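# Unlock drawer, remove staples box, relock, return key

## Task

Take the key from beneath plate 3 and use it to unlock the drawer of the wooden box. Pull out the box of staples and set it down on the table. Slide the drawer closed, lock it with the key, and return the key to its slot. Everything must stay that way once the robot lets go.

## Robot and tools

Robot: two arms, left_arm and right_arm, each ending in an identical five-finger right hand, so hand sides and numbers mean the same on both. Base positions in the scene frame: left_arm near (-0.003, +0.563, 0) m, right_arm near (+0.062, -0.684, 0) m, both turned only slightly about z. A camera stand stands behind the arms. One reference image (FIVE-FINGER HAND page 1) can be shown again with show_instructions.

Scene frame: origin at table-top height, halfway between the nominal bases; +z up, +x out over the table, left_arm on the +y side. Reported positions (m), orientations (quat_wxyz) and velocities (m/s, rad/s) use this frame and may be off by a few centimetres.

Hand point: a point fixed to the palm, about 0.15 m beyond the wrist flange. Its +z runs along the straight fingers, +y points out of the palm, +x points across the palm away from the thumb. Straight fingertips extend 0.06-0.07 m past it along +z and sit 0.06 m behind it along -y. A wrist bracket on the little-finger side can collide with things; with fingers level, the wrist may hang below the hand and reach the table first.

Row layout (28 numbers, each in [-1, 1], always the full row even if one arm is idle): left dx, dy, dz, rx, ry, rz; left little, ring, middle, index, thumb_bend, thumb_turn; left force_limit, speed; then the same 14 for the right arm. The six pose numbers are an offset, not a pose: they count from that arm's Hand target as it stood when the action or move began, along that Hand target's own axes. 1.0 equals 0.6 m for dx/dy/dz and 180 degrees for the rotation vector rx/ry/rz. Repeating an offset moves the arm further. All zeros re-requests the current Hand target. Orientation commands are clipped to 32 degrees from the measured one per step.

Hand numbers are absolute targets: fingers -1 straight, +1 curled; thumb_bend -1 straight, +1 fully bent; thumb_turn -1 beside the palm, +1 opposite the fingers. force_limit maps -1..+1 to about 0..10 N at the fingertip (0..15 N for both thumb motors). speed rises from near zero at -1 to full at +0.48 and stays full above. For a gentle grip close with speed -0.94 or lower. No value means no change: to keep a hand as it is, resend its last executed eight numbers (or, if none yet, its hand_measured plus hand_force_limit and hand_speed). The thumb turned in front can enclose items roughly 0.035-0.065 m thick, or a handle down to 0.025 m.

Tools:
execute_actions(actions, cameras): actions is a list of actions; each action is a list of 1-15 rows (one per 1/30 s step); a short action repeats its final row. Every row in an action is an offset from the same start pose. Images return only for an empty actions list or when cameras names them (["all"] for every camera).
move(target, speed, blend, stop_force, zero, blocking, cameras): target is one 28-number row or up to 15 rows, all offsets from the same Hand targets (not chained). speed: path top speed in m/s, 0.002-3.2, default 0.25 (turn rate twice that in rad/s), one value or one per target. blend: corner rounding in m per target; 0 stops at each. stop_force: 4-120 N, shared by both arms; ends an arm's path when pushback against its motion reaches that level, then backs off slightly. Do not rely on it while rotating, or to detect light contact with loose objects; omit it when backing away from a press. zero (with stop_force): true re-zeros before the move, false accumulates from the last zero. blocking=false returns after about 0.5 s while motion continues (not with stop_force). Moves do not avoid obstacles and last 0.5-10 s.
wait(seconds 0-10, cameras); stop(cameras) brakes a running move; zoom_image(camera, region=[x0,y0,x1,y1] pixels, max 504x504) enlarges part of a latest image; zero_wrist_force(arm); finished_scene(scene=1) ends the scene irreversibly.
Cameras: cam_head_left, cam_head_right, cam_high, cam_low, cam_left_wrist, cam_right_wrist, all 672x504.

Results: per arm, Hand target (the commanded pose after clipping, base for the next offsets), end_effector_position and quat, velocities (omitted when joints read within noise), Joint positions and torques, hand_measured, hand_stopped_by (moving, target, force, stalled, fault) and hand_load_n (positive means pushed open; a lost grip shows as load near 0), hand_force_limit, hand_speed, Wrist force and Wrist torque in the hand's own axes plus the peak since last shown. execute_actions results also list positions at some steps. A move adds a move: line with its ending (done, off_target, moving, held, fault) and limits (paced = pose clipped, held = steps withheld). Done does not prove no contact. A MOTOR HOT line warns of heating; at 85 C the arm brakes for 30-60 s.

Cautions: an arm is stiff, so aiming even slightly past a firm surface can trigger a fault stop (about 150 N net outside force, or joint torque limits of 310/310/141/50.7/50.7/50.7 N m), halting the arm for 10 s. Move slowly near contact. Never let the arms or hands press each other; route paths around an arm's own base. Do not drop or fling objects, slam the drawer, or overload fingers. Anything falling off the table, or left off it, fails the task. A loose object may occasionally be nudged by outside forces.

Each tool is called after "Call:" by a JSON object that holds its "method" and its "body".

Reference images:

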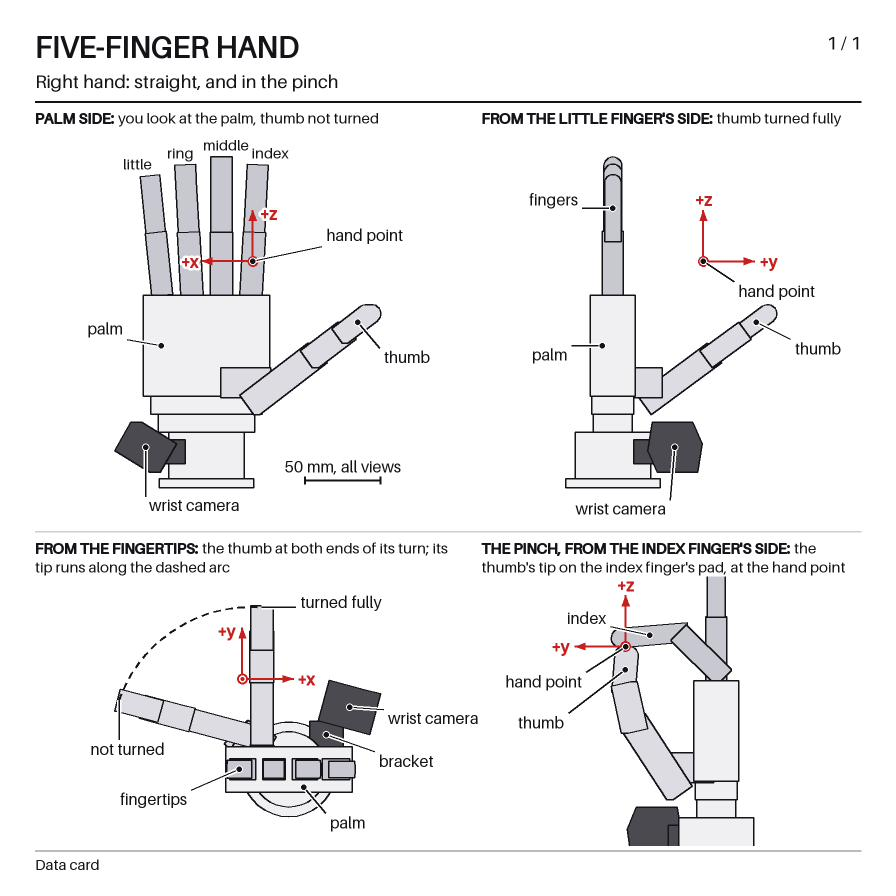

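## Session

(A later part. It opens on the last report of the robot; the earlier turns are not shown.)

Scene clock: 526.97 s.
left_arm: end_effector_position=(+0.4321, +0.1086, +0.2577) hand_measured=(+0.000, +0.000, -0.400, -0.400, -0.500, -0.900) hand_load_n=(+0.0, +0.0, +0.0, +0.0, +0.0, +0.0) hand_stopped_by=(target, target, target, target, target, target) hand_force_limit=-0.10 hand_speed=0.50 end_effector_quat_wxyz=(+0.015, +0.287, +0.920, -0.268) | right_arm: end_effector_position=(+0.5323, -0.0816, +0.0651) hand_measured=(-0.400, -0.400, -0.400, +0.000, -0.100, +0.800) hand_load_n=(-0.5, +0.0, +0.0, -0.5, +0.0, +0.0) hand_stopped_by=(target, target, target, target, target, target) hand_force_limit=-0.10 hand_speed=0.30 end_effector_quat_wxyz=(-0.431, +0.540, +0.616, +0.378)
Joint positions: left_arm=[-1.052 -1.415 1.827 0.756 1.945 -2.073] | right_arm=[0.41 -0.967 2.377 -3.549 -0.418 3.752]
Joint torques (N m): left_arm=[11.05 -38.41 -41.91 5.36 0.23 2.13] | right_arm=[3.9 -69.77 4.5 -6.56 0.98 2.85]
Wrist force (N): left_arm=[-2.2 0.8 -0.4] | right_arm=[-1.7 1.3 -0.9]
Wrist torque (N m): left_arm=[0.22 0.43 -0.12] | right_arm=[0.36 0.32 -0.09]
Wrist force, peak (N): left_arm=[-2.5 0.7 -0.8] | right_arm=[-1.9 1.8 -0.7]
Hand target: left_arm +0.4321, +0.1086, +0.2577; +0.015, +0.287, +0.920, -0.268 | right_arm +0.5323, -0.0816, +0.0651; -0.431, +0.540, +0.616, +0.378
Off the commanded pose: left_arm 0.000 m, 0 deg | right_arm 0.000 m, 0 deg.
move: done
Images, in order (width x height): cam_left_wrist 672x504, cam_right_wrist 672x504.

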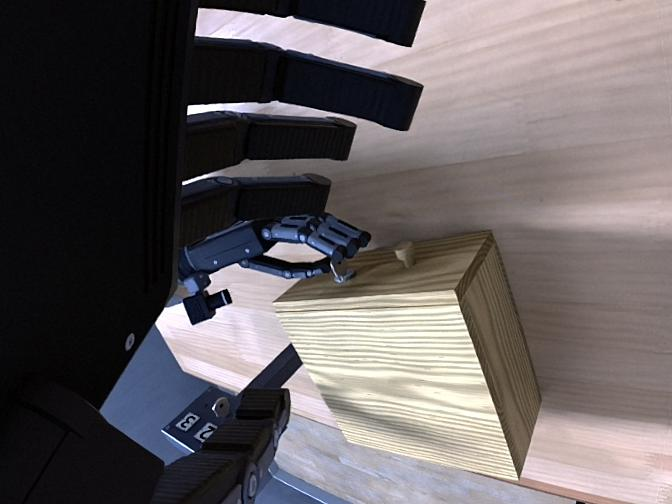

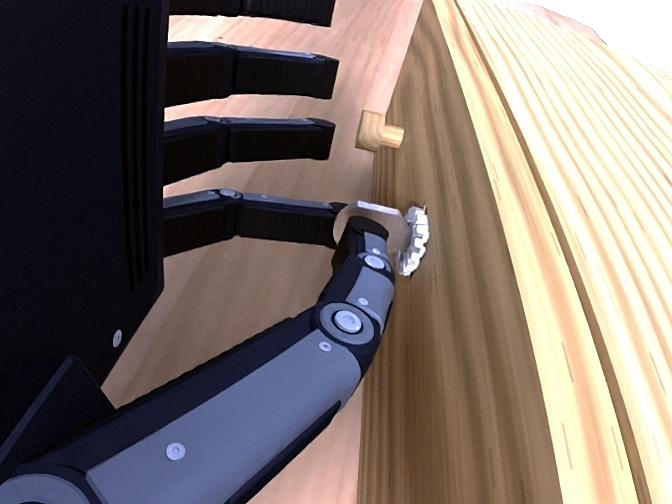

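Call:
{"method": "execute_actions", "body": {"actions": [[[0,0,0,0,0,0,0,0,-0.4,-0.4,-0.5,-0.9,-0.1,0.5,0,0,0,0,0,0,-0.4,-0.4,-0.4,0.6,0.3,0.8,-0.7,-0.9]],[[0,0,0,0,0,0,0,0,-0.4,-0.4,-0.5,-0.9,-0.1,0.5,0,0,0,0,0,0,-0.4,-0.4,-0.4,0.6,0.3,0.8,-0.7,-0.9]],[[0,0,0,0,0,0,0,0,-0.4,-0.4,-0.5,-0.9,-0.1,0.5,0,0,0,0,0,0,-0.4,-0.4,-0.4,0.6,0.3,0.8,-0.7,-0.9]]], "cameras": ["cam_right_wrist","cam_left_wrist"]}}

Call:
{"method": "zoom_image", "body": {"camera": "cam_right_wrist", "region": [320, 160, 520, 310]}}

Call:
{"method": "zoom_image", "body": {"camera": "cam_left_wrist", "region": [310, 200, 430, 290]}}

Scene clock: 530.60 s.
left_arm: end_effector_position=(+0.4321, +0.1086, +0.2577) hand_measured=(+0.000, +0.000, -0.400, -0.400, -0.500, -0.900) hand_load_n=(+0.0, +0.0, +0.0, +0.0, +0.0, +0.0) hand_stopped_by=(target, target, target, target, target, target) hand_force_limit=-0.10 hand_speed=0.50 end_effector_quat_wxyz=(+0.015, +0.287, +0.920, -0.268) | right_arm: end_effector_position=(+0.5323, -0.0816, +0.0651) hand_measured=(-0.400, -0.400, -0.400, +0.074, +0.300, +0.800) hand_load_n=(+0.0, +0.0, +0.0, +0.5, +0.0, +0.0) hand_stopped_by=(target, target, target, force, target, target) hand_force_limit=-0.70 hand_speed=-0.90 end_effector_quat_wxyz=(-0.431, +0.540, +0.616, +0.378)
Joint positions: left_arm=[-1.052 -1.415 1.827 0.756 1.945 -2.073] | right_arm=[0.41 -0.967 2.377 -3.549 -0.418 3.752]
Joint torques (N m): left_arm=[9.29 -38.55 -40.54 5.41 0.16 1.98] | right_arm=[3.3 -70.06 -0.66 -6.27 0.98 1.93]
Wrist force (N): left_arm=[-2.4 1.0 -0.9] | right_arm=[-1.6 1.1 -0.5]
Wrist torque (N m): left_arm=[0.29 0.48 -0.13] | right_arm=[0.34 0.25 -0.08]
Wrist force, peak (N): left_arm=[-2.6 1.3 -0.9] | right_arm=[-2.1 1.2 -0.6]
Hand target: left_arm +0.4321, +0.1086, +0.2577; +0.015, +0.287, +0.920, -0.268 | right_arm +0.5323, -0.0816, +0.0651; -0.431, +0.540, +0.616, +0.378
Off the commanded pose: left_arm 0.000 m, 0 deg | right_arm 0.000 m, 0 deg.
Step readings (end_effector_position of left_arm | right_arm):
0: (+0.4321, +0.1086, +0.2577) | (+0.5323, -0.0816, +0.0651)
1: (+0.4321, +0.1086, +0.2577) | (+0.5323, -0.0816, +0.0651)
2: (+0.4321, +0.1086, +0.2577) | (+0.5323, -0.0816, +0.0651)
4: (+0.4321, +0.1086, +0.2577) | (+0.5323, -0.0816, +0.0651)
8: (+0.4321, +0.1086, +0.2577) | (+0.5323, -0.0816, +0.0651)
15: (+0.4321, +0.1086, +0.2577) | (+0.5323, -0.0816, +0.0651)
16: (+0.4321, +0.1086, +0.2577) | (+0.5323, -0.0816, +0.0651)
17: (+0.4321, +0.1086, +0.2577) | (+0.5323, -0.0816, +0.0651)
19: (+0.4321, +0.1086, +0.2577) | (+0.5323, -0.0816, +0.0651)
23: (+0.4321, +0.1086, +0.2577) | (+0.5323, -0.0816, +0.0651)
30: (+0.4321, +0.1086, +0.2577) | (+0.5323, -0.0816, +0.0651)
31: (+0.4321, +0.1086, +0.2577) | (+0.5323, -0.0816, +0.0651)
32: (+0.4321, +0.1086, +0.2577) | (+0.5323, -0.0816, +0.0651)
34: (+0.4321, +0.1086, +0.2577) | (+0.5323, -0.0816, +0.0651)
38: (+0.4321, +0.1086, +0.2577) | (+0.5323, -0.0816, +0.0651)
45: (+0.4321, +0.1086, +0.2577) | (+0.5323, -0.0816, +0.0651)
Images, in order (width x height): cam_left_wrist 672x504, cam_right_wrist 672x504.

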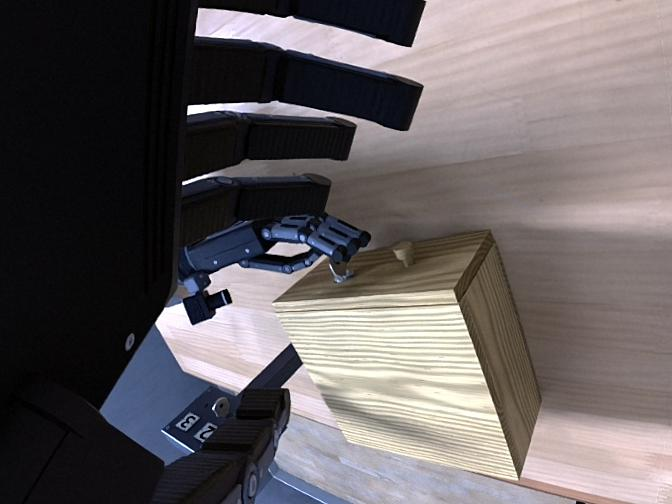

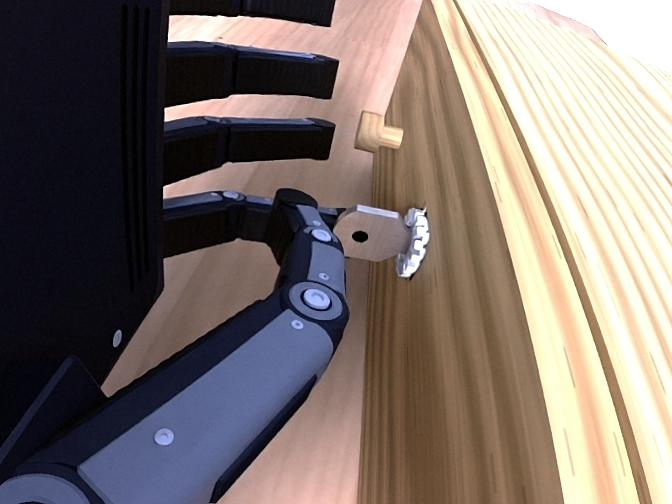

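Scaled by 2.520 from the camera's 672x504 image, which has a finer 960x720 frame.

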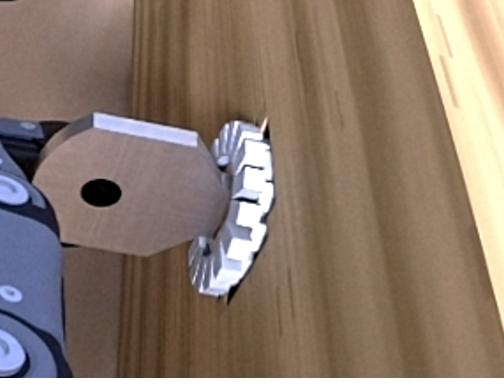

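Scaled by 4.200 from the camera's 672x504 image, which has a finer 960x720 frame.

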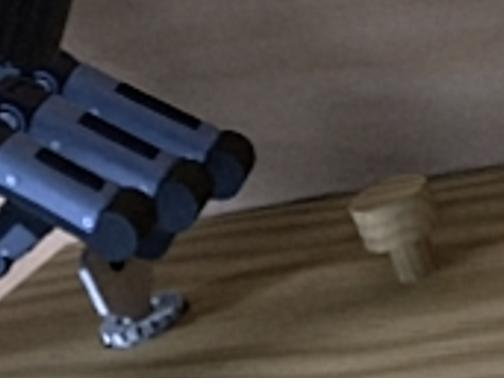

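Call:
{"method": "execute_actions", "body": {"actions": [[[0,0,0,0,0,0,0,0,-0.4,-0.4,-0.5,-0.9,-0.1,0.5,0,0,0,0,0,0,-0.4,-0.4,-0.4,0,-0.12,0.8,-0.3,-0.6]],[[0,0,0,0,0,0,0,0,-0.4,-0.4,-0.5,-0.9,-0.1,0.5,0,0,0,0,0,0,-0.4,-0.4,-0.4,0,-0.12,0.8,-0.3,-0.6]]]}}

Call:
{"method": "move", "body": {"target": [0,0,0,0,0,0,0,0,-0.4,-0.4,-0.5,-0.9,-0.1,0.5,0,0,0.0067,0,0,0,-0.4,-0.4,-0.4,0,-0.12,0.8,-0.3,-0.6], "speed": 0.03, "stop_force": 4, "cameras": ["cam_right_wrist"]}}

Call:
{"method": "zoom_image", "body": {"camera": "cam_right_wrist", "region": [320, 160, 520, 310]}}

Scene clock: 533.10 s.
left_arm: end_effector_position=(+0.4321, +0.1086, +0.2577) hand_measured=(+0.000, +0.000, -0.400, -0.400, -0.500, -0.900) hand_load_n=(+0.0, +0.0, +0.0, +0.0, +0.0, +0.0) hand_stopped_by=(target, target, target, target, target, target) hand_force_limit=-0.10 hand_speed=0.50 end_effector_quat_wxyz=(+0.015, +0.287, +0.920, -0.268) | right_arm: end_effector_position=(+0.5323, -0.0816, +0.0651) hand_measured=(-0.400, -0.400, -0.400, +0.000, -0.120, +0.800) hand_load_n=(+0.0, +0.0, +0.0, +0.0, +0.0, +0.0) hand_stopped_by=(target, target, target, target, target, target) hand_force_limit=-0.30 hand_speed=-0.60 end_effector_quat_wxyz=(-0.431, +0.540, +0.616, +0.378)
Joint positions: left_arm=[-1.052 -1.415 1.827 0.756 1.945 -2.073] | right_arm=[0.41 -0.967 2.377 -3.549 -0.418 3.752]
Joint torques (N m): left_arm=[8.28 -38.45 -39.24 5.35 0.05 1.73] | right_arm=[4.34 -69.81 -5.2 -5.85 0.73 1.57]
Wrist force (N): left_arm=[-2.2 0.7 -0.5] | right_arm=[-1.5 1.1 -0.9]
Wrist torque (N m): left_arm=[0.22 0.42 -0.12] | right_arm=[0.34 0.28 -0.08]
Wrist force, peak (N): left_arm=[-2.4 0.8 -1.1] | right_arm=[-1.7 1.6 -1.0]
Hand target: left_arm +0.4321, +0.1086, +0.2577; +0.015, +0.287, +0.920, -0.268 | right_arm +0.5323, -0.0816, +0.0651; -0.431, +0.540, +0.616, +0.378
Off the commanded pose: left_arm 0.000 m, 0 deg | right_arm 0.000 m, 0 deg.
Step readings (end_effector_position of left_arm | right_arm):
0: (+0.4321, +0.1086, +0.2577) | (+0.5323, -0.0816, +0.0651)
1: (+0.4321, +0.1086, +0.2577) | (+0.5323, -0.0816, +0.0651)
2: (+0.4321, +0.1086, +0.2577) | (+0.5323, -0.0816, +0.0651)
4: (+0.4321, +0.1086, +0.2577) | (+0.5323, -0.0816, +0.0651)
8: (+0.4321, +0.1086, +0.2577) | (+0.5323, -0.0816, +0.0651)
15: (+0.4321, +0.1086, +0.2577) | (+0.5323, -0.0816, +0.0651)
16: (+0.4321, +0.1086, +0.2577) | (+0.5323, -0.0816, +0.0651)
17: (+0.4321, +0.1086, +0.2577) | (+0.5323, -0.0816, +0.0651)
19: (+0.4321, +0.1086, +0.2577) | (+0.5323, -0.0816, +0.0651)
23: (+0.4321, +0.1086, +0.2577) | (+0.5323, -0.0816, +0.0651)
30: (+0.4321, +0.1086, +0.2577) | (+0.5323, -0.0816, +0.0651)

Scene clock: 534.53 s.
left_arm: end_effector_position=(+0.4321, +0.1086, +0.2577) hand_measured=(+0.000, +0.000, -0.400, -0.400, -0.500, -0.900) hand_load_n=(+0.0, +0.0, +0.0, +0.0, +0.0, +0.0) hand_stopped_by=(target, target, target, target, target, target) hand_force_limit=-0.10 hand_speed=0.50 end_effector_quat_wxyz=(+0.015, +0.287, +0.920, -0.268) | right_arm: end_effector_position=(+0.5318, -0.0779, +0.0637) hand_measured=(-0.400, -0.400, -0.400, +0.000, -0.120, +0.800) hand_load_n=(+0.0, +0.0, +0.0, +0.0, +0.0, +0.0) hand_stopped_by=(target, target, target, target, target, target) hand_force_limit=-0.30 hand_speed=-0.60 end_effector_quat_wxyz=(-0.431, +0.540, +0.616, +0.378)
Joint positions: left_arm=[-1.052 -1.415 1.827 0.756 1.945 -2.073] | right_arm=[0.416 -0.96 2.371 -3.563 -0.422 3.766]
Joint torques (N m): left_arm=[8.56 -38.35 -38.47 5.54 0.17 1.67] | right_arm=[-7.09 -74.06 3.52 -2.15 2.11 -2.71]
Wrist force (N): left_arm=[-2.1 0.9 -0.9] | right_arm=[-1.3 1.2 -1.3]
Wrist torque (N m): left_arm=[0.26 0.43 -0.11] | right_arm=[0.34 0.27 -0.21]
Wrist force, peak (N): left_arm=[-2.5 0.7 -0.6] | right_arm=[-1.6 1.1 -2.0]
Hand target: left_arm +0.4321, +0.1086, +0.2577; +0.015, +0.287, +0.920, -0.268 | right_arm +0.5318, -0.0779, +0.0637; -0.431, +0.540, +0.616, +0.378
Off the commanded pose: left_arm 0.000 m, 0 deg | right_arm 0.000 m, 0 deg.
move: done
Images, in order (width x height): cam_right_wrist 672x504.

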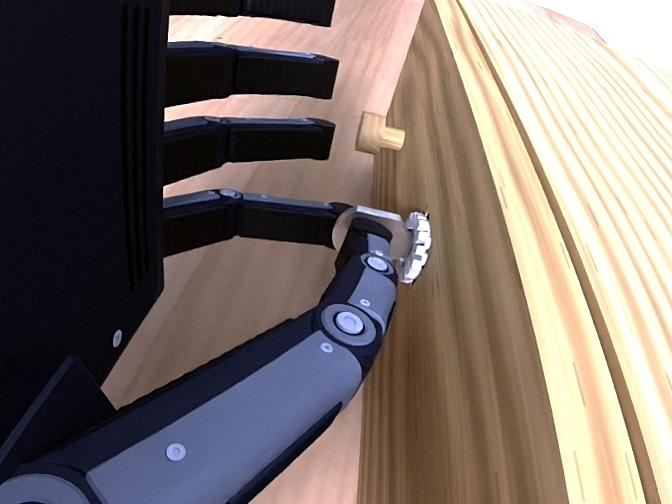

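Scaled by 2.520 from the camera's 672x504 image, which has a finer 960x720 frame.

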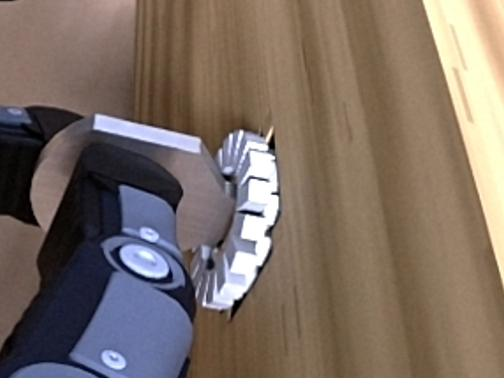

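Call:
{"method": "execute_actions", "body": {"actions": [[[0,0,0,0,0,0,0,0,-0.4,-0.4,-0.5,-0.9,-0.1,0.5,0,0,0,0,0,0,-0.4,-0.4,-0.4,0,0.06,0.8,-0.7,-0.9]],[[0,0,0,0,0,0,0,0,-0.4,-0.4,-0.5,-0.9,-0.1,0.5,0,0,0,0,0,0,-0.4,-0.4,-0.4,0.5,0.06,0.8,-0.7,-0.9]],[[0,0,0,0,0,0,0,0,-0.4,-0.4,-0.5,-0.9,-0.1,0.5,0,0,0,0,0,0,-0.4,-0.4,-0.4,0.5,0.06,0.8,-0.7,-0.9]]], "cameras": ["cam_right_wrist","cam_left_wrist"]}}

Call:
{"method": "zoom_image", "body": {"camera": "cam_right_wrist", "region": [320, 160, 520, 310]}}

Call:
{"method": "zoom_image", "body": {"camera": "cam_left_wrist", "region": [310, 200, 430, 290]}}

Scene clock: 536.63 s.
left_arm: end_effector_position=(+0.4321, +0.1086, +0.2577) hand_measured=(+0.000, +0.000, -0.400, -0.400, -0.500, -0.900) hand_load_n=(+0.0, +0.0, +0.0, +0.0, +0.0, +0.0) hand_stopped_by=(target, target, target, target, target, target) hand_force_limit=-0.10 hand_speed=0.50 end_effector_quat_wxyz=(+0.015, +0.287, +0.920, -0.268) | right_arm: end_effector_position=(+0.5318, -0.0779, +0.0637) hand_measured=(-0.400, -0.400, -0.400, +0.120, -0.060, +0.800) hand_load_n=(+0.0, +0.0, +0.0, +3.0, +2.5, +1.0) hand_stopped_by=(target, target, target, force, force, target) hand_force_limit=-0.70 hand_speed=-0.90 end_effector_quat_wxyz=(-0.431, +0.540, +0.616, +0.378)
Joint positions: left_arm=[-1.052 -1.415 1.827 0.756 1.945 -2.073] | right_arm=[0.416 -0.96 2.371 -3.563 -0.422 3.766]
Joint torques (N m): left_arm=[6.13 -38.3 -37.98 5.18 -0.06 1.88] | right_arm=[-5.87 -78.69 3.41 -2.88 2.27 -3.31]
Wrist force (N): left_arm=[-2.2 0.7 -0.8] | right_arm=[-3.0 1.6 -0.9]
Wrist torque (N m): left_arm=[0.24 0.44 -0.12] | right_arm=[0.36 0.33 -0.20]
Wrist force, peak (N): left_arm=[-2.5 0.7 -0.9] | right_arm=[-2.6 2.5 -3.3]
Hand target: left_arm +0.4321, +0.1086, +0.2577; +0.015, +0.287, +0.920, -0.268 | right_arm +0.5318, -0.0779, +0.0637; -0.431, +0.540, +0.616, +0.378
Off the commanded pose: left_arm 0.000 m, 0 deg | right_arm 0.000 m, 0 deg.
Step readings (end_effector_position of left_arm | right_arm):
0: (+0.4321, +0.1086, +0.2577) | (+0.5318, -0.0779, +0.0637)
1: (+0.4321, +0.1086, +0.2577) | (+0.5318, -0.0779, +0.0637)
2: (+0.4321, +0.1086, +0.2577) | (+0.5318, -0.0779, +0.0637)
4: (+0.4321, +0.1086, +0.2577) | (+0.5318, -0.0779, +0.0637)
8: (+0.4321, +0.1086, +0.2577) | (+0.5318, -0.0779, +0.0637)
15: (+0.4321, +0.1086, +0.2577) | (+0.5318, -0.0779, +0.0637)
16: (+0.4321, +0.1086, +0.2577) | (+0.5318, -0.0779, +0.0637)
17: (+0.4321, +0.1086, +0.2577) | (+0.5318, -0.0779, +0.0637)
19: (+0.4321, +0.1086, +0.2577) | (+0.5318, -0.0779, +0.0637)
23: (+0.4321, +0.1086, +0.2577) | (+0.5318, -0.0779, +0.0637)
30: (+0.4321, +0.1086, +0.2577) | (+0.5318, -0.0779, +0.0637)
31: (+0.4321, +0.1086, +0.2577) | (+0.5318, -0.0779, +0.0637)
32: (+0.4321, +0.1086, +0.2577) | (+0.5318, -0.0779, +0.0637)
34: (+0.4321, +0.1086, +0.2577) | (+0.5318, -0.0779, +0.0637)
38: (+0.4321, +0.1086, +0.2577) | (+0.5318, -0.0779, +0.0637)
45: (+0.4321, +0.1086, +0.2577) | (+0.5318, -0.0779, +0.0637)
Images, in order (width x height): cam_left_wrist 672x504, cam_right_wrist 672x504.

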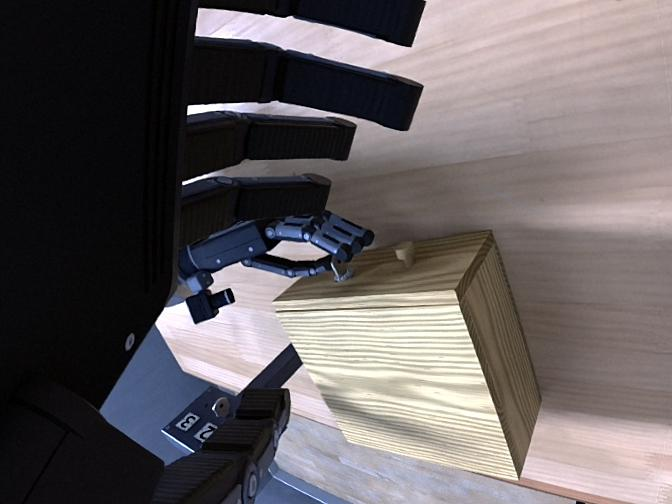

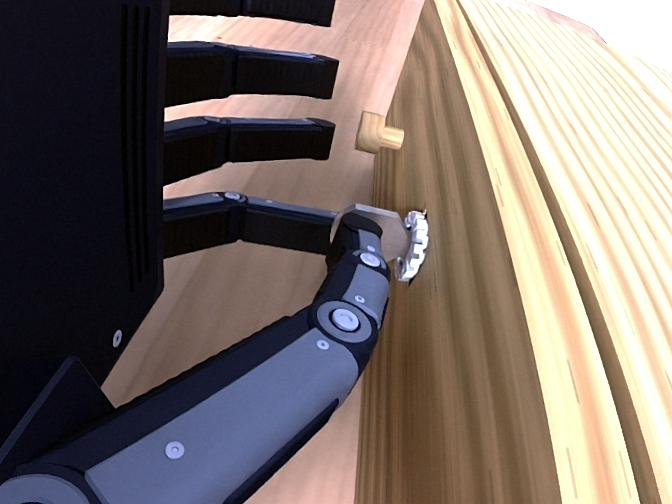

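Scaled by 2.520 from the camera's 672x504 image, which has a finer 960x720 frame.

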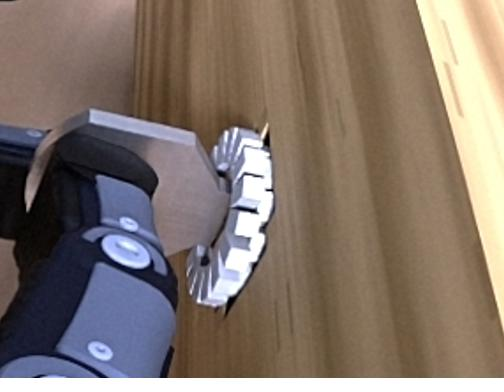

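Scaled by 4.200 from the camera's 672x504 image, which has a finer 960x720 frame.

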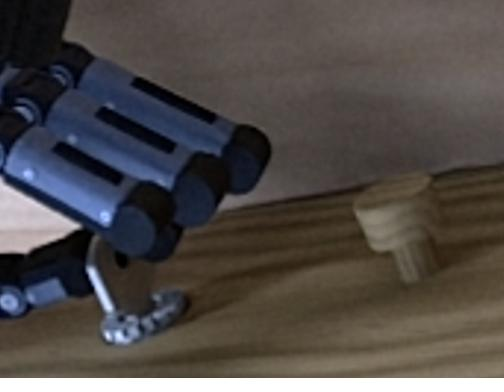

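Call:
{"method": "move", "body": {"target": [0,0,0,0,0,0,0,0,-0.4,-0.4,-0.5,-0.9,-0.1,0.5,-0.0001,0,-0.0022,0,-0.0556,0,-0.4,-0.4,-0.4,0.5,0.06,0.8,-0.7,-0.9], "speed": 0.06, "cameras": ["cam_right_wrist","cam_left_wrist"]}}

Call:
{"method": "zoom_image", "body": {"camera": "cam_right_wrist", "region": [320, 160, 520, 310]}}

Call:
{"method": "zoom_image", "body": {"camera": "cam_left_wrist", "region": [310, 200, 430, 290]}}

Scene clock: 539.17 s.
left_arm: end_effector_position=(+0.4321, +0.1086, +0.2577) hand_measured=(+0.000, +0.000, -0.400, -0.400, -0.500, -0.900) hand_load_n=(+0.0, +0.0, +0.0, +0.0, +0.0, +0.0) hand_stopped_by=(target, target, target, target, target, target) hand_force_limit=-0.10 hand_speed=0.50 end_effector_quat_wxyz=(+0.015, +0.287, +0.920, -0.268) | right_arm: end_effector_position=(+0.5320, -0.0791, +0.0643) hand_measured=(-0.400, -0.400, -0.400, +0.118, -0.060, +0.800) hand_load_n=(+0.0, +0.0, +0.0, +12.0, +4.0, +1.5) hand_stopped_by=(target, target, target, force, force, target) hand_force_limit=-0.70 hand_speed=-0.90 end_effector_quat_wxyz=(-0.376, +0.571, +0.652, +0.329)
Joint positions: left_arm=[-1.052 -1.415 1.827 0.756 1.945 -2.073] | right_arm=[0.457 -1.081 2.369 -3.309 -0.589 3.667]
Joint torques (N m): left_arm=[5.84 -38.4 -36.6 5.38 0.21 1.65] | right_arm=[-7.95 -46.48 -20.35 -6.58 3.41 2.06]
Wrist force (N): left_arm=[-2.4 0.8 -0.8] | right_arm=[-1.8 0.7 -2.2]
Wrist torque (N m): left_arm=[0.25 0.46 -0.12] | right_arm=[0.29 0.51 -0.16]
Wrist force, peak (N): left_arm=[-2.6 0.7 -0.9] | right_arm=[-0.1 3.9 -1.4]
Hand target: left_arm +0.4321, +0.1086, +0.2577; +0.015, +0.287, +0.920, -0.268 | right_arm +0.5320, -0.0791, +0.0641; -0.376, +0.571, +0.651, +0.329
Off the commanded pose: left_arm 0.000 m, 0 deg | right_arm 0.000 m, 0 deg.
move: done
Images, in order (width x height): cam_left_wrist 672x504, cam_right_wrist 672x504.

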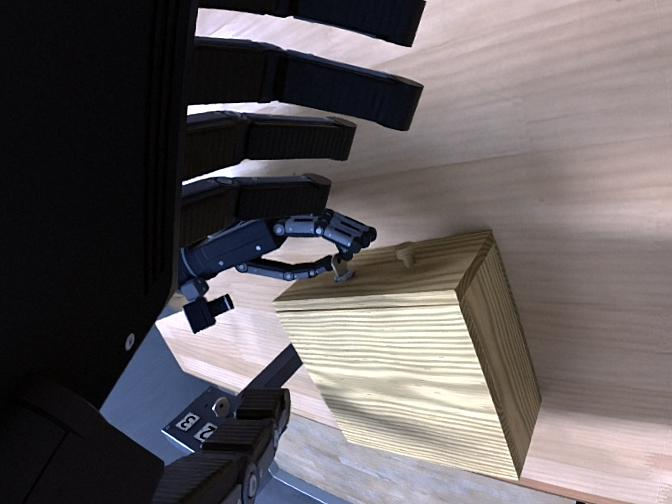

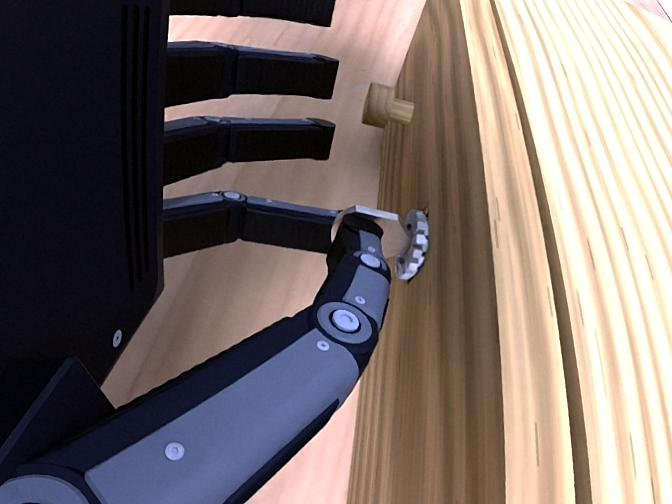

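Scaled by 2.520 from the camera's 672x504 image, which has a finer 960x720 frame.

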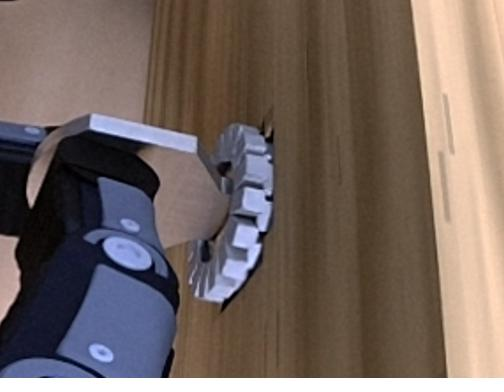

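Scaled by 4.200 from the camera's 672x504 image, which has a finer 960x720 frame.

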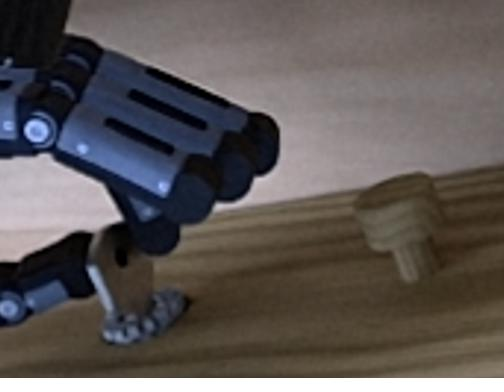

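Call:
{"method": "zoom_image", "body": {"camera": "cam_right_wrist", "region": [320, 190, 450, 290]}}

Scaled by 3.877 from the camera's 672x504 image, which has a finer 960x720 frame.

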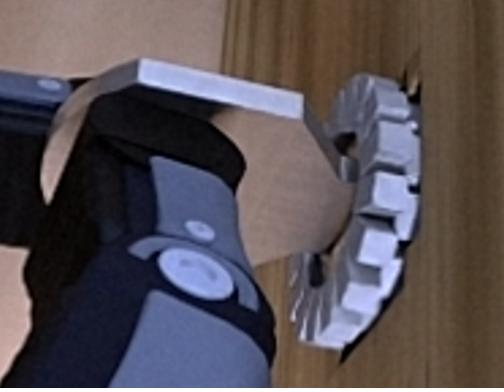

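Call:
{"method": "move", "body": {"target": [0,0,0,0,0,0,0,0,-0.4,-0.4,-0.5,-0.9,-0.1,0.5,-0.0001,0,-0.0022,0,-0.0556,0,-0.4,-0.4,-0.4,0.5,0.06,0.8,-0.7,-0.9], "speed": 0.06, "cameras": ["cam_right_wrist","cam_left_wrist"]}}

Call:
{"method": "zoom_image", "body": {"camera": "cam_right_wrist", "region": [320, 190, 450, 290]}}

Call:
{"method": "zoom_image", "body": {"camera": "cam_left_wrist", "region": [310, 200, 430, 290]}}

Scene clock: 542.50 s.
left_arm: end_effector_position=(+0.4321, +0.1086, +0.2577) hand_measured=(+0.000, +0.000, -0.400, -0.400, -0.500, -0.900) hand_load_n=(+0.0, +0.0, +0.0, +0.0, +0.0, +0.0) hand_stopped_by=(target, target, target, target, target, target) hand_force_limit=-0.10 hand_speed=0.50 end_effector_quat_wxyz=(+0.015, +0.287, +0.920, -0.268) | right_arm: end_effector_position=(+0.5322, -0.0802, +0.0649) hand_measured=(-0.400, -0.400, -0.400, +0.118, -0.062, +0.800) hand_load_n=(+0.0, +0.0, +0.0, +17.5, +7.5, +5.0) hand_stopped_by=(target, target, target, force, force, target) hand_force_limit=-0.70 hand_speed=-0.90 end_effector_quat_wxyz=(-0.318, +0.597, +0.682, +0.278)
Joint positions: left_arm=[-1.052 -1.415 1.827 0.756 1.945 -2.073] | right_arm=[0.508 -1.166 2.341 -3.116 -0.762 3.635]
Joint torques (N m): left_arm=[5.61 -39.05 -36.35 5.22 -0.07 1.35] | right_arm=[-9.92 -43.59 -19.15 -6.53 4.05 -1.95]
Wrist force (N): left_arm=[-1.9 1.1 -0.7] | right_arm=[-5.2 0.7 -1.8]
Wrist torque (N m): left_arm=[0.29 0.40 -0.09] | right_arm=[0.34 0.52 -0.12]
Wrist force, peak (N): left_arm=[-2.6 0.9 -1.2] | right_arm=[-5.2 0.6 -2.0]
Hand target: left_arm +0.4321, +0.1086, +0.2577; +0.015, +0.287, +0.920, -0.268 | right_arm +0.5321, -0.0803, +0.0647; -0.318, +0.597, +0.682, +0.278
Off the commanded pose: left_arm 0.000 m, 0 deg | right_arm 0.000 m, 0 deg.
move: done
Images, in order (width x height): cam_left_wrist 672x504, cam_right_wrist 672x504.

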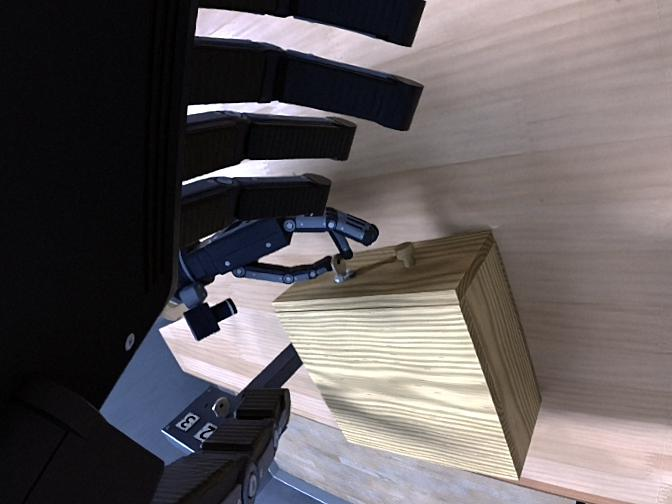

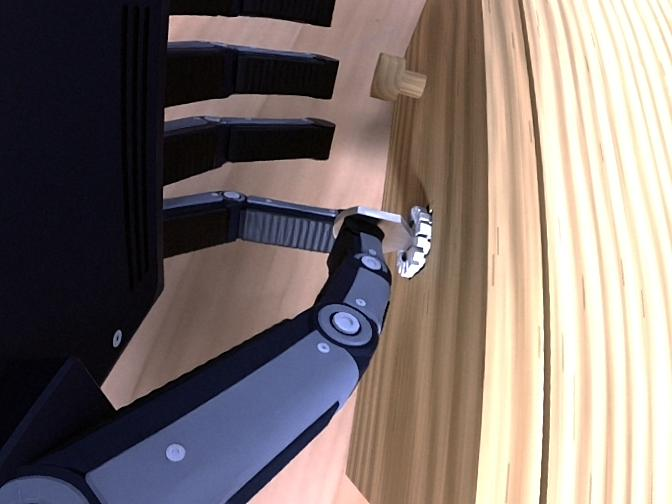

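Scaled by 3.877 from the camera's 672x504 image, which has a finer 960x720 frame.

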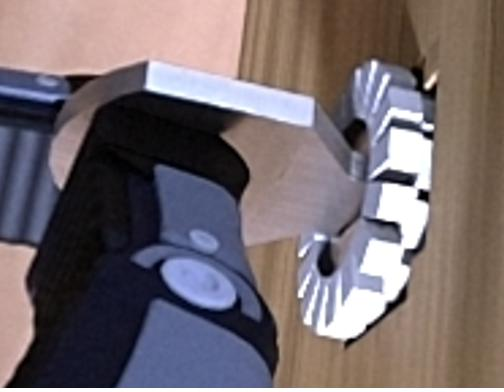

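Scaled by 4.200 from the camera's 672x504 image, which has a finer 960x720 frame.

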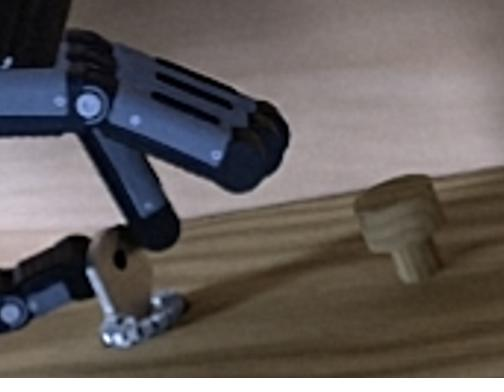

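Call:
{"method": "zoom_image", "body": {"camera": "cam_left_wrist", "region": [320, 240, 370, 290]}}

Scaled by 10.080 from the camera's 672x504 image, which has a finer 960x720 frame.

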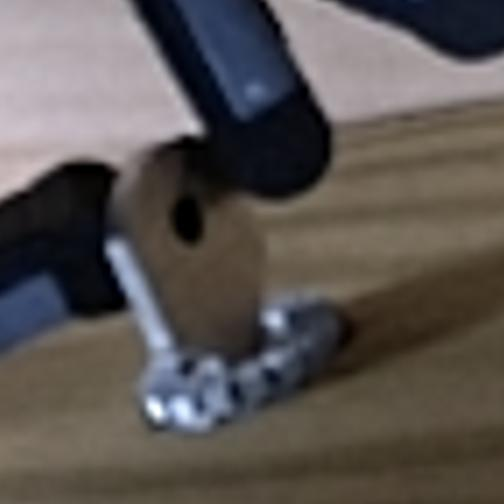

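Call:
{"method": "move", "body": {"target": [0,0,0,0,0,0,0,0,-0.4,-0.4,-0.5,-0.9,-0.1,0.5,-0.0001,0,-0.0022,0,-0.0556,0,-0.4,-0.4,-0.4,0.5,0.06,0.8,-0.7,-0.9], "speed": 0.06, "cameras": ["cam_right_wrist","cam_left_wrist"]}}

Call:
{"method": "zoom_image", "body": {"camera": "cam_right_wrist", "region": [320, 190, 450, 290]}}

Call:
{"method": "zoom_image", "body": {"camera": "cam_left_wrist", "region": [320, 240, 370, 290]}}

Scene clock: 546.33 s.
left_arm: end_effector_position=(+0.4321, +0.1086, +0.2577) hand_measured=(+0.000, +0.000, -0.400, -0.400, -0.500, -0.900) hand_load_n=(+0.0, +0.0, +0.0, +0.0, +0.0, +0.0) hand_stopped_by=(target, target, target, target, target, target) hand_force_limit=-0.10 hand_speed=0.50 end_effector_quat_wxyz=(+0.015, +0.287, +0.920, -0.268) | right_arm: end_effector_position=(+0.5324, -0.0812, +0.0658) hand_measured=(-0.400, -0.400, -0.400, +0.118, -0.062, +0.800) hand_load_n=(+0.0, +0.0, +0.0, +12.5, +4.5, +4.5) hand_stopped_by=(target, target, target, force, force, target) hand_force_limit=-0.70 hand_speed=-0.90 end_effector_quat_wxyz=(-0.257, +0.619, +0.707, +0.225)
Joint positions: left_arm=[-1.052 -1.415 1.827 0.756 1.945 -2.073] | right_arm=[0.565 -1.221 2.296 -2.954 -0.935 3.634]
Joint torques (N m): left_arm=[1.33 -39.76 -34.37 5.35 0.07 1.39] | right_arm=[-12.2 -53.69 -17.81 -8.17 3.03 0.89]
Wrist force (N): left_arm=[-2.1 0.6 -0.4] | right_arm=[-6.2 0.2 1.5]
Wrist torque (N m): left_arm=[0.20 0.41 -0.12] | right_arm=[0.43 0.41 -0.38]
Wrist force, peak (N): left_arm=[-2.6 1.0 -0.4] | right_arm=[-6.1 1.3 2.1]
Hand target: left_arm +0.4321, +0.1086, +0.2577; +0.015, +0.287, +0.920, -0.268 | right_arm +0.5322, -0.0813, +0.0655; -0.257, +0.619, +0.707, +0.225
Off the commanded pose: left_arm 0.000 m, 0 deg | right_arm 0.000 m, 0 deg.
move: done
Images, in order (width x height): cam_left_wrist 672x504, cam_right_wrist 672x504.

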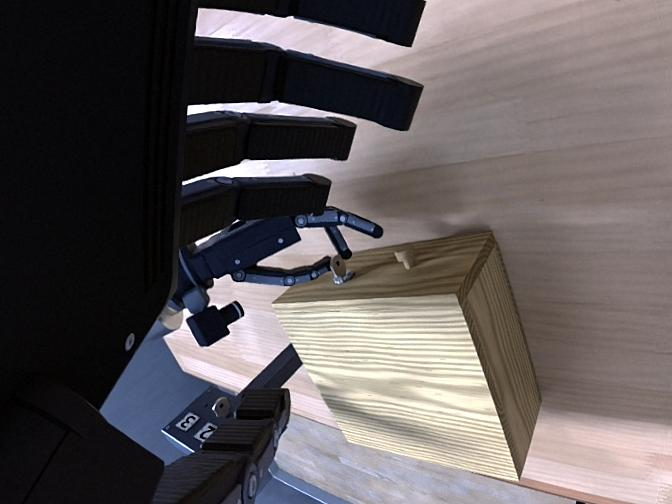

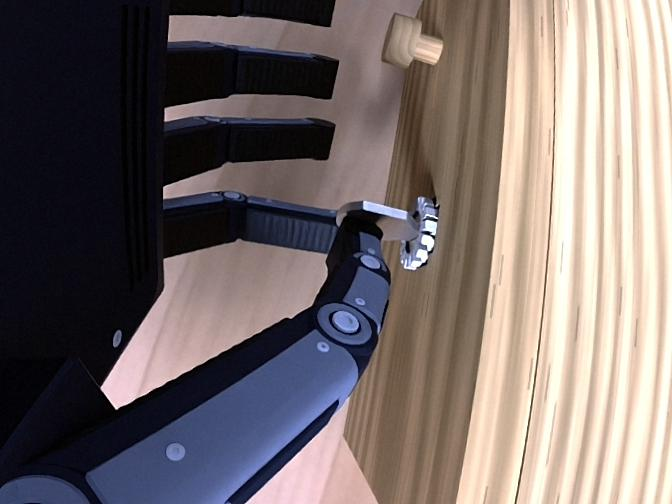

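Scaled by 3.877 from the camera's 672x504 image, which has a finer 960x720 frame.

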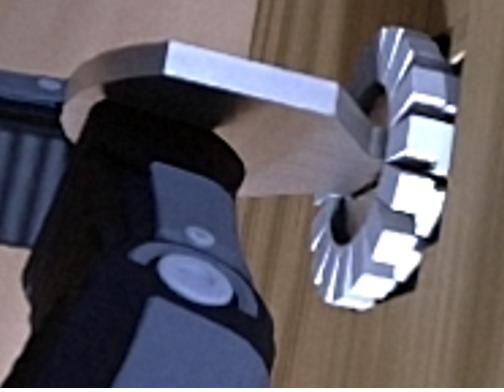

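Scaled by 10.080 from the camera's 672x504 image, which has a finer 960x720 frame.

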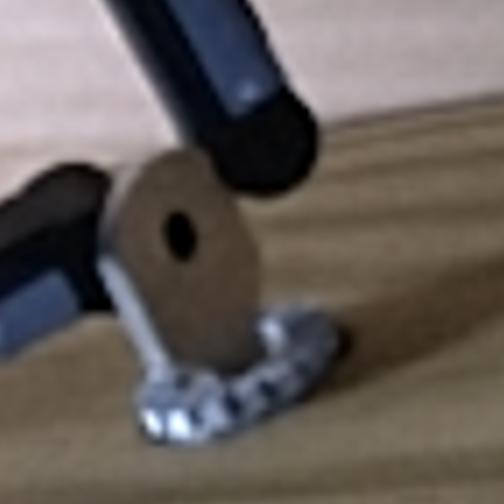

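Call:
{"method": "execute_actions", "body": {"actions": [[[0,0,0,0,0,0,0,0,-0.4,-0.4,-0.5,-0.9,-0.1,0.5,0,0,0,0,0,0,-0.4,-0.4,-0.4,0,-0.12,0.8,-0.3,-0.6]],[[0,0,0,0,0,0,0,0,-0.4,-0.4,-0.5,-0.9,-0.1,0.5,0,0,0,0,0,0,-0.4,-0.4,-0.4,0,-0.12,0.8,-0.3,-0.6]]]}}

Call:
{"method": "move", "body": {"target": [[0,0,0,0,0,0,0,0,-0.4,-0.4,-0.5,-0.9,-0.1,0.5,0,-0.0193,0,0,0,0,-0.4,-0.4,-0.4,0,-0.12,0.8,-0.3,-0.6],[0,0,0,0,0,0,0,0,-0.4,-0.4,-0.5,-0.9,-0.1,0.5,-0.0008,-0.0193,0.0002,0,0.1667,0,-0.4,-0.4,-0.4,0,-0.12,0.8,-0.3,-0.6]], "speed": 0.1, "cameras": ["cam_right_wrist","cam_left_wrist"]}}

Call:
{"method": "zoom_image", "body": {"camera": "cam_right_wrist", "region": [320, 160, 520, 310]}}

Call:
{"method": "zoom_image", "body": {"camera": "cam_left_wrist", "region": [320, 240, 370, 290]}}

Scene clock: 549.90 s.
left_arm: end_effector_position=(+0.4321, +0.1086, +0.2577) hand_measured=(+0.000, +0.000, -0.400, -0.400, -0.500, -0.900) hand_load_n=(+0.0, +0.0, +0.0, +0.0, +0.0, +0.0) hand_stopped_by=(target, target, target, target, target, target) hand_force_limit=-0.10 hand_speed=0.50 end_effector_quat_wxyz=(+0.015, +0.287, +0.920, -0.268) | right_arm: end_effector_position=(+0.5322, -0.0813, +0.0655) hand_measured=(-0.400, -0.400, -0.400, +0.000, -0.120, +0.800) hand_load_n=(+0.0, +0.0, +0.0, +0.0, +0.0, +0.0) hand_stopped_by=(target, target, target, target, target, target) hand_force_limit=-0.30 hand_speed=-0.60 end_effector_quat_wxyz=(-0.257, +0.619, +0.707, +0.225)
Joint positions: left_arm=[-1.052 -1.415 1.827 0.756 1.945 -2.073] | right_arm=[0.565 -1.221 2.296 -2.954 -0.935 3.634]
Joint torques (N m): left_arm=[2.41 -40.2 -32.69 5.44 0.18 1.25] | right_arm=[-7.95 -46.51 -16.77 -3.78 1.09 -2.22]
Wrist force (N): left_arm=[-1.8 0.9 -0.7] | right_arm=[-2.2 1.2 -1.1]
Wrist torque (N m): left_arm=[0.25 0.37 -0.09] | right_arm=[0.38 0.32 -0.38]
Wrist force, peak (N): left_arm=[-2.6 0.9 -0.6] | right_arm=[-5.8 0.8 2.8]
Hand target: left_arm +0.4321, +0.1086, +0.2577; +0.015, +0.287, +0.920, -0.268 | right_arm +0.5322, -0.0813, +0.0655; -0.257, +0.619, +0.707, +0.225
Off the commanded pose: left_arm 0.000 m, 0 deg | right_arm 0.000 m, 0 deg.
Step readings (end_effector_position of left_arm | right_arm):
0: (+0.4321, +0.1086, +0.2577) | (+0.5322, -0.0813, +0.0655)
1: (+0.4321, +0.1086, +0.2577) | (+0.5322, -0.0813, +0.0655)
2: (+0.4321, +0.1086, +0.2577) | (+0.5322, -0.0813, +0.0655)
4: (+0.4321, +0.1086, +0.2577) | (+0.5322, -0.0813, +0.0655)
8: (+0.4321, +0.1086, +0.2577) | (+0.5322, -0.0813, +0.0655)
15: (+0.4321, +0.1086, +0.2577) | (+0.5322, -0.0813, +0.0655)
16: (+0.4321, +0.1086, +0.2577) | (+0.5322, -0.0813, +0.0655)
17: (+0.4321, +0.1086, +0.2577) | (+0.5322, -0.0813, +0.0655)
19: (+0.4321, +0.1086, +0.2577) | (+0.5322, -0.0813, +0.0655)
23: (+0.4321, +0.1086, +0.2577) | (+0.5322, -0.0813, +0.0655)
30: (+0.4321, +0.1086, +0.2577) | (+0.5322, -0.0813, +0.0655)

Scene clock: 553.50 s.
left_arm: end_effector_position=(+0.4321, +0.1086, +0.2577) hand_measured=(+0.000, +0.000, -0.400, -0.400, -0.500, -0.900) hand_load_n=(+0.0, +0.0, +0.0, +0.0, +0.0, +0.0) hand_stopped_by=(target, target, target, target, target, target) hand_force_limit=-0.10 hand_speed=0.50 end_effector_quat_wxyz=(+0.015, +0.287, +0.920, -0.268) | right_arm: end_effector_position=(+0.5209, -0.0832, +0.0650) hand_measured=(-0.400, -0.400, -0.400, +0.000, -0.120, +0.800) hand_load_n=(+0.0, +0.0, +0.0, +0.0, +0.0, +0.5) hand_stopped_by=(target, target, target, target, target, target) hand_force_limit=-0.30 hand_speed=-0.60 end_effector_quat_wxyz=(-0.431, +0.540, +0.616, +0.378)
Joint positions: left_arm=[-1.052 -1.415 1.827 0.756 1.945 -2.073] | right_arm=[0.415 -0.969 2.395 -3.574 -0.421 3.762]
Joint torques (N m): left_arm=[-1.26 -38.86 -31.41 5.45 0.23 1.25] | right_arm=[6.66 -79.09 -20.08 -3.43 1.16 -2.71]
Wrist force (N): left_arm=[-1.9 0.5 -1.0] | right_arm=[-1.7 1.1 -0.4]
Wrist torque (N m): left_arm=[0.21 0.39 -0.11] | right_arm=[0.31 0.30 -0.15]
Wrist force, peak (N): left_arm=[-2.6 0.9 -0.8] | right_arm=[-2.4 1.1 -1.5]
Hand target: left_arm +0.4321, +0.1086, +0.2577; +0.015, +0.287, +0.920, -0.268 | right_arm +0.5208, -0.0831, +0.0651; -0.431, +0.540, +0.616, +0.378
Off the commanded pose: left_arm 0.000 m, 0 deg | right_arm 0.000 m, 0 deg.
move: done
Images, in order (width x height): cam_left_wrist 672x504, cam_right_wrist 672x504.

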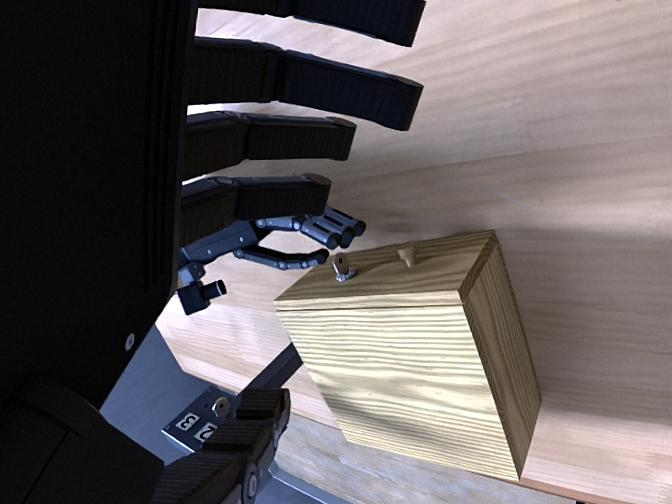

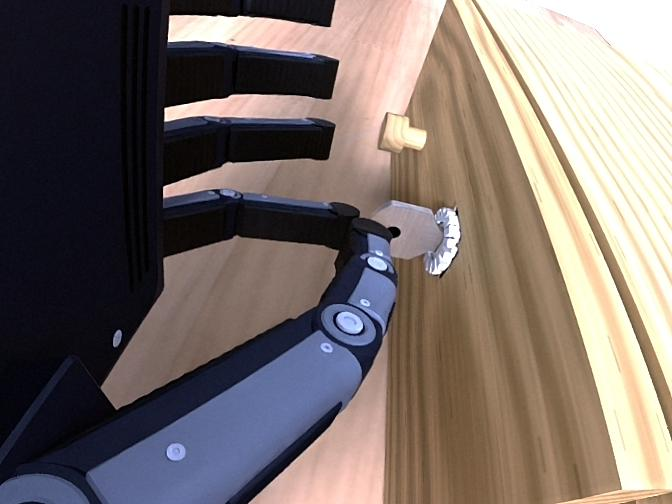

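Scaled by 2.520 from the camera's 672x504 image, which has a finer 960x720 frame.

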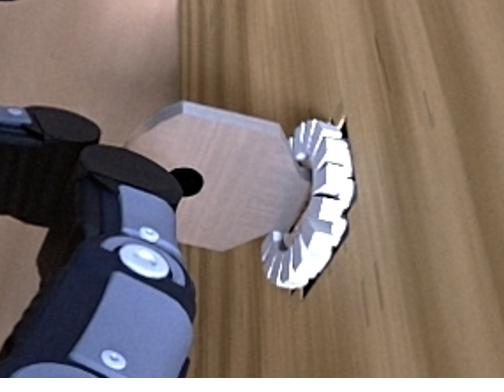

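Scaled by 10.080 from the camera's 672x504 image, which has a finer 960x720 frame.

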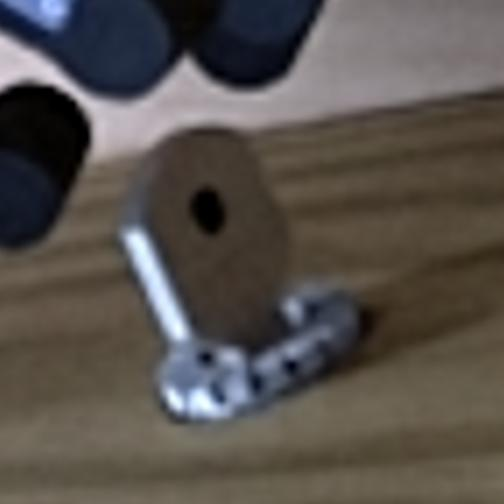

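Call:
{"method": "zoom_image", "body": {"camera": "cam_right_wrist", "region": [380, 190, 470, 290]}}

Scaled by 5.040 from the camera's 672x504 image, which has a finer 960x720 frame.

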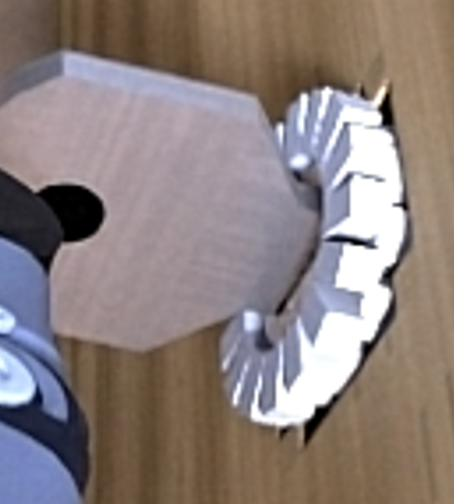

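Call:
{"method": "zoom_image", "body": {"camera": "cam_left_wrist", "region": [155, 380, 265, 460]}}

Scaled by 4.582 from the camera's 672x504 image, which has a finer 960x720 frame.

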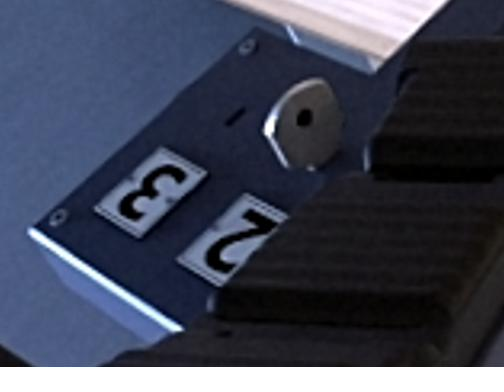

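Call:
{"method": "move", "body": {"target": [0,0,0,0,0,0,0,0,-0.4,-0.4,-0.5,-0.9,-0.1,0.5,0,-0.0833,0,0,0,0,-0.4,-0.4,-0.4,0,-0.12,0.8,-0.3,-0.6], "speed": 0.2}}

Call:
{"method": "move", "body": {"target": [0,0,0,0,0,0,0,0,-0.4,-0.4,-0.5,-0.9,-0.1,0.5,0.3217,-0.0582,-0.1633,0,-0.3889,0,1,1,-1,-1,-1,-1,-0.3,0.3], "speed": 0.4}}

Scene clock: 564.87 s.
left_arm: end_effector_position=(+0.4321, +0.1086, +0.2577) hand_measured=(+0.000, +0.000, -0.400, -0.400, -0.500, -0.900) hand_load_n=(+0.0, +0.5, +0.0, +0.0, +0.0, +0.0) hand_stopped_by=(target, target, target, target, target, target) hand_force_limit=-0.10 hand_speed=0.50 end_effector_quat_wxyz=(+0.015, +0.287, +0.920, -0.268) | right_arm: end_effector_position=(+0.4711, -0.0897, +0.0651) hand_measured=(-0.400, -0.400, -0.400, +0.000, -0.120, +0.800) hand_load_n=(+0.0, +0.5, +0.0, +0.0, -0.5, +0.0) hand_stopped_by=(target, target, target, target, target, target) hand_force_limit=-0.30 hand_speed=-0.60 end_effector_quat_wxyz=(-0.431, +0.540, +0.616, +0.378)
Joint positions: left_arm=[-1.052 -1.415 1.827 0.756 1.945 -2.073] | right_arm=[0.439 -0.969 2.467 -3.691 -0.435 3.811]
Joint torques (N m): left_arm=[-1.87 -39.05 -30.33 5.17 0.27 0.85] | right_arm=[-11.78 -46.86 -18.81 -2.23 2.76 -3.45]
Wrist force (N): left_arm=[-1.9 0.9 -0.6] | right_arm=[-1.4 0.8 -1.0]
Wrist torque (N m): left_arm=[0.26 0.39 -0.09] | right_arm=[0.27 0.26 -0.21]
Wrist force, peak (N): left_arm=[-2.4 0.9 -1.1] | right_arm=[-1.3 2.5 -0.8]
Hand target: left_arm +0.4321, +0.1086, +0.2577; +0.015, +0.287, +0.920, -0.268 | right_arm +0.4713, -0.0897, +0.0651; -0.431, +0.540, +0.616, +0.378
Off the commanded pose: left_arm 0.000 m, 0 deg | right_arm 0.000 m, 0 deg.
move: done

Scene clock: 566.93 s.
left_arm: end_effector_position=(+0.4321, +0.1086, +0.2577) hand_measured=(+0.000, +0.000, -0.400, -0.400, -0.500, -0.900) hand_load_n=(+0.0, +0.0, +0.0, +0.0, +0.0, +0.0) hand_stopped_by=(target, target, target, target, target, target) hand_force_limit=-0.10 hand_speed=0.50 end_effector_quat_wxyz=(+0.015, +0.287, +0.920, -0.268) | right_arm: end_effector_position=(+0.4401, -0.1200, +0.2800) hand_measured=(+1.000, +1.000, -1.000, -1.000, -1.000, -1.000) hand_load_n=(+0.0, +0.0, +0.0, +0.0, +0.0, +0.0) hand_stopped_by=(target, target, target, target, target, target) hand_force_limit=-0.30 hand_speed=0.30 end_effector_quat_wxyz=(+0.000, +0.659, +0.752, +0.000)
Joint positions: left_arm=[-1.052 -1.415 1.827 0.756 1.945 -2.073] | right_arm=[0.858 -1.56 2.005 -2.016 -1.571 3.824]
Joint torques (N m): left_arm=[-3.28 -39.96 -29.99 5.42 0 0.65] | right_arm=[1.51 -63.73 -34.6 -2.42 -0.8 -2.82]
Wrist force (N): left_arm=[-2.1 0.4 -1.0] | right_arm=[-2.8 2.2 -1.5]
Wrist torque (N m): left_arm=[0.21 0.42 -0.13] | right_arm=[0.71 0.38 -0.43]
Wrist force, peak (N): left_arm=[-2.6 0.9 -0.7] | right_arm=[-2.8 2.2 -1.5]
Hand target: left_arm +0.4321, +0.1086, +0.2577; +0.015, +0.287, +0.920, -0.268 | right_arm +0.4401, -0.1201, +0.2800; +0.000, +0.659, +0.752, +0.000
Off the commanded pose: left_arm 0.000 m, 0 deg | right_arm 0.000 m, 0 deg.
move: done


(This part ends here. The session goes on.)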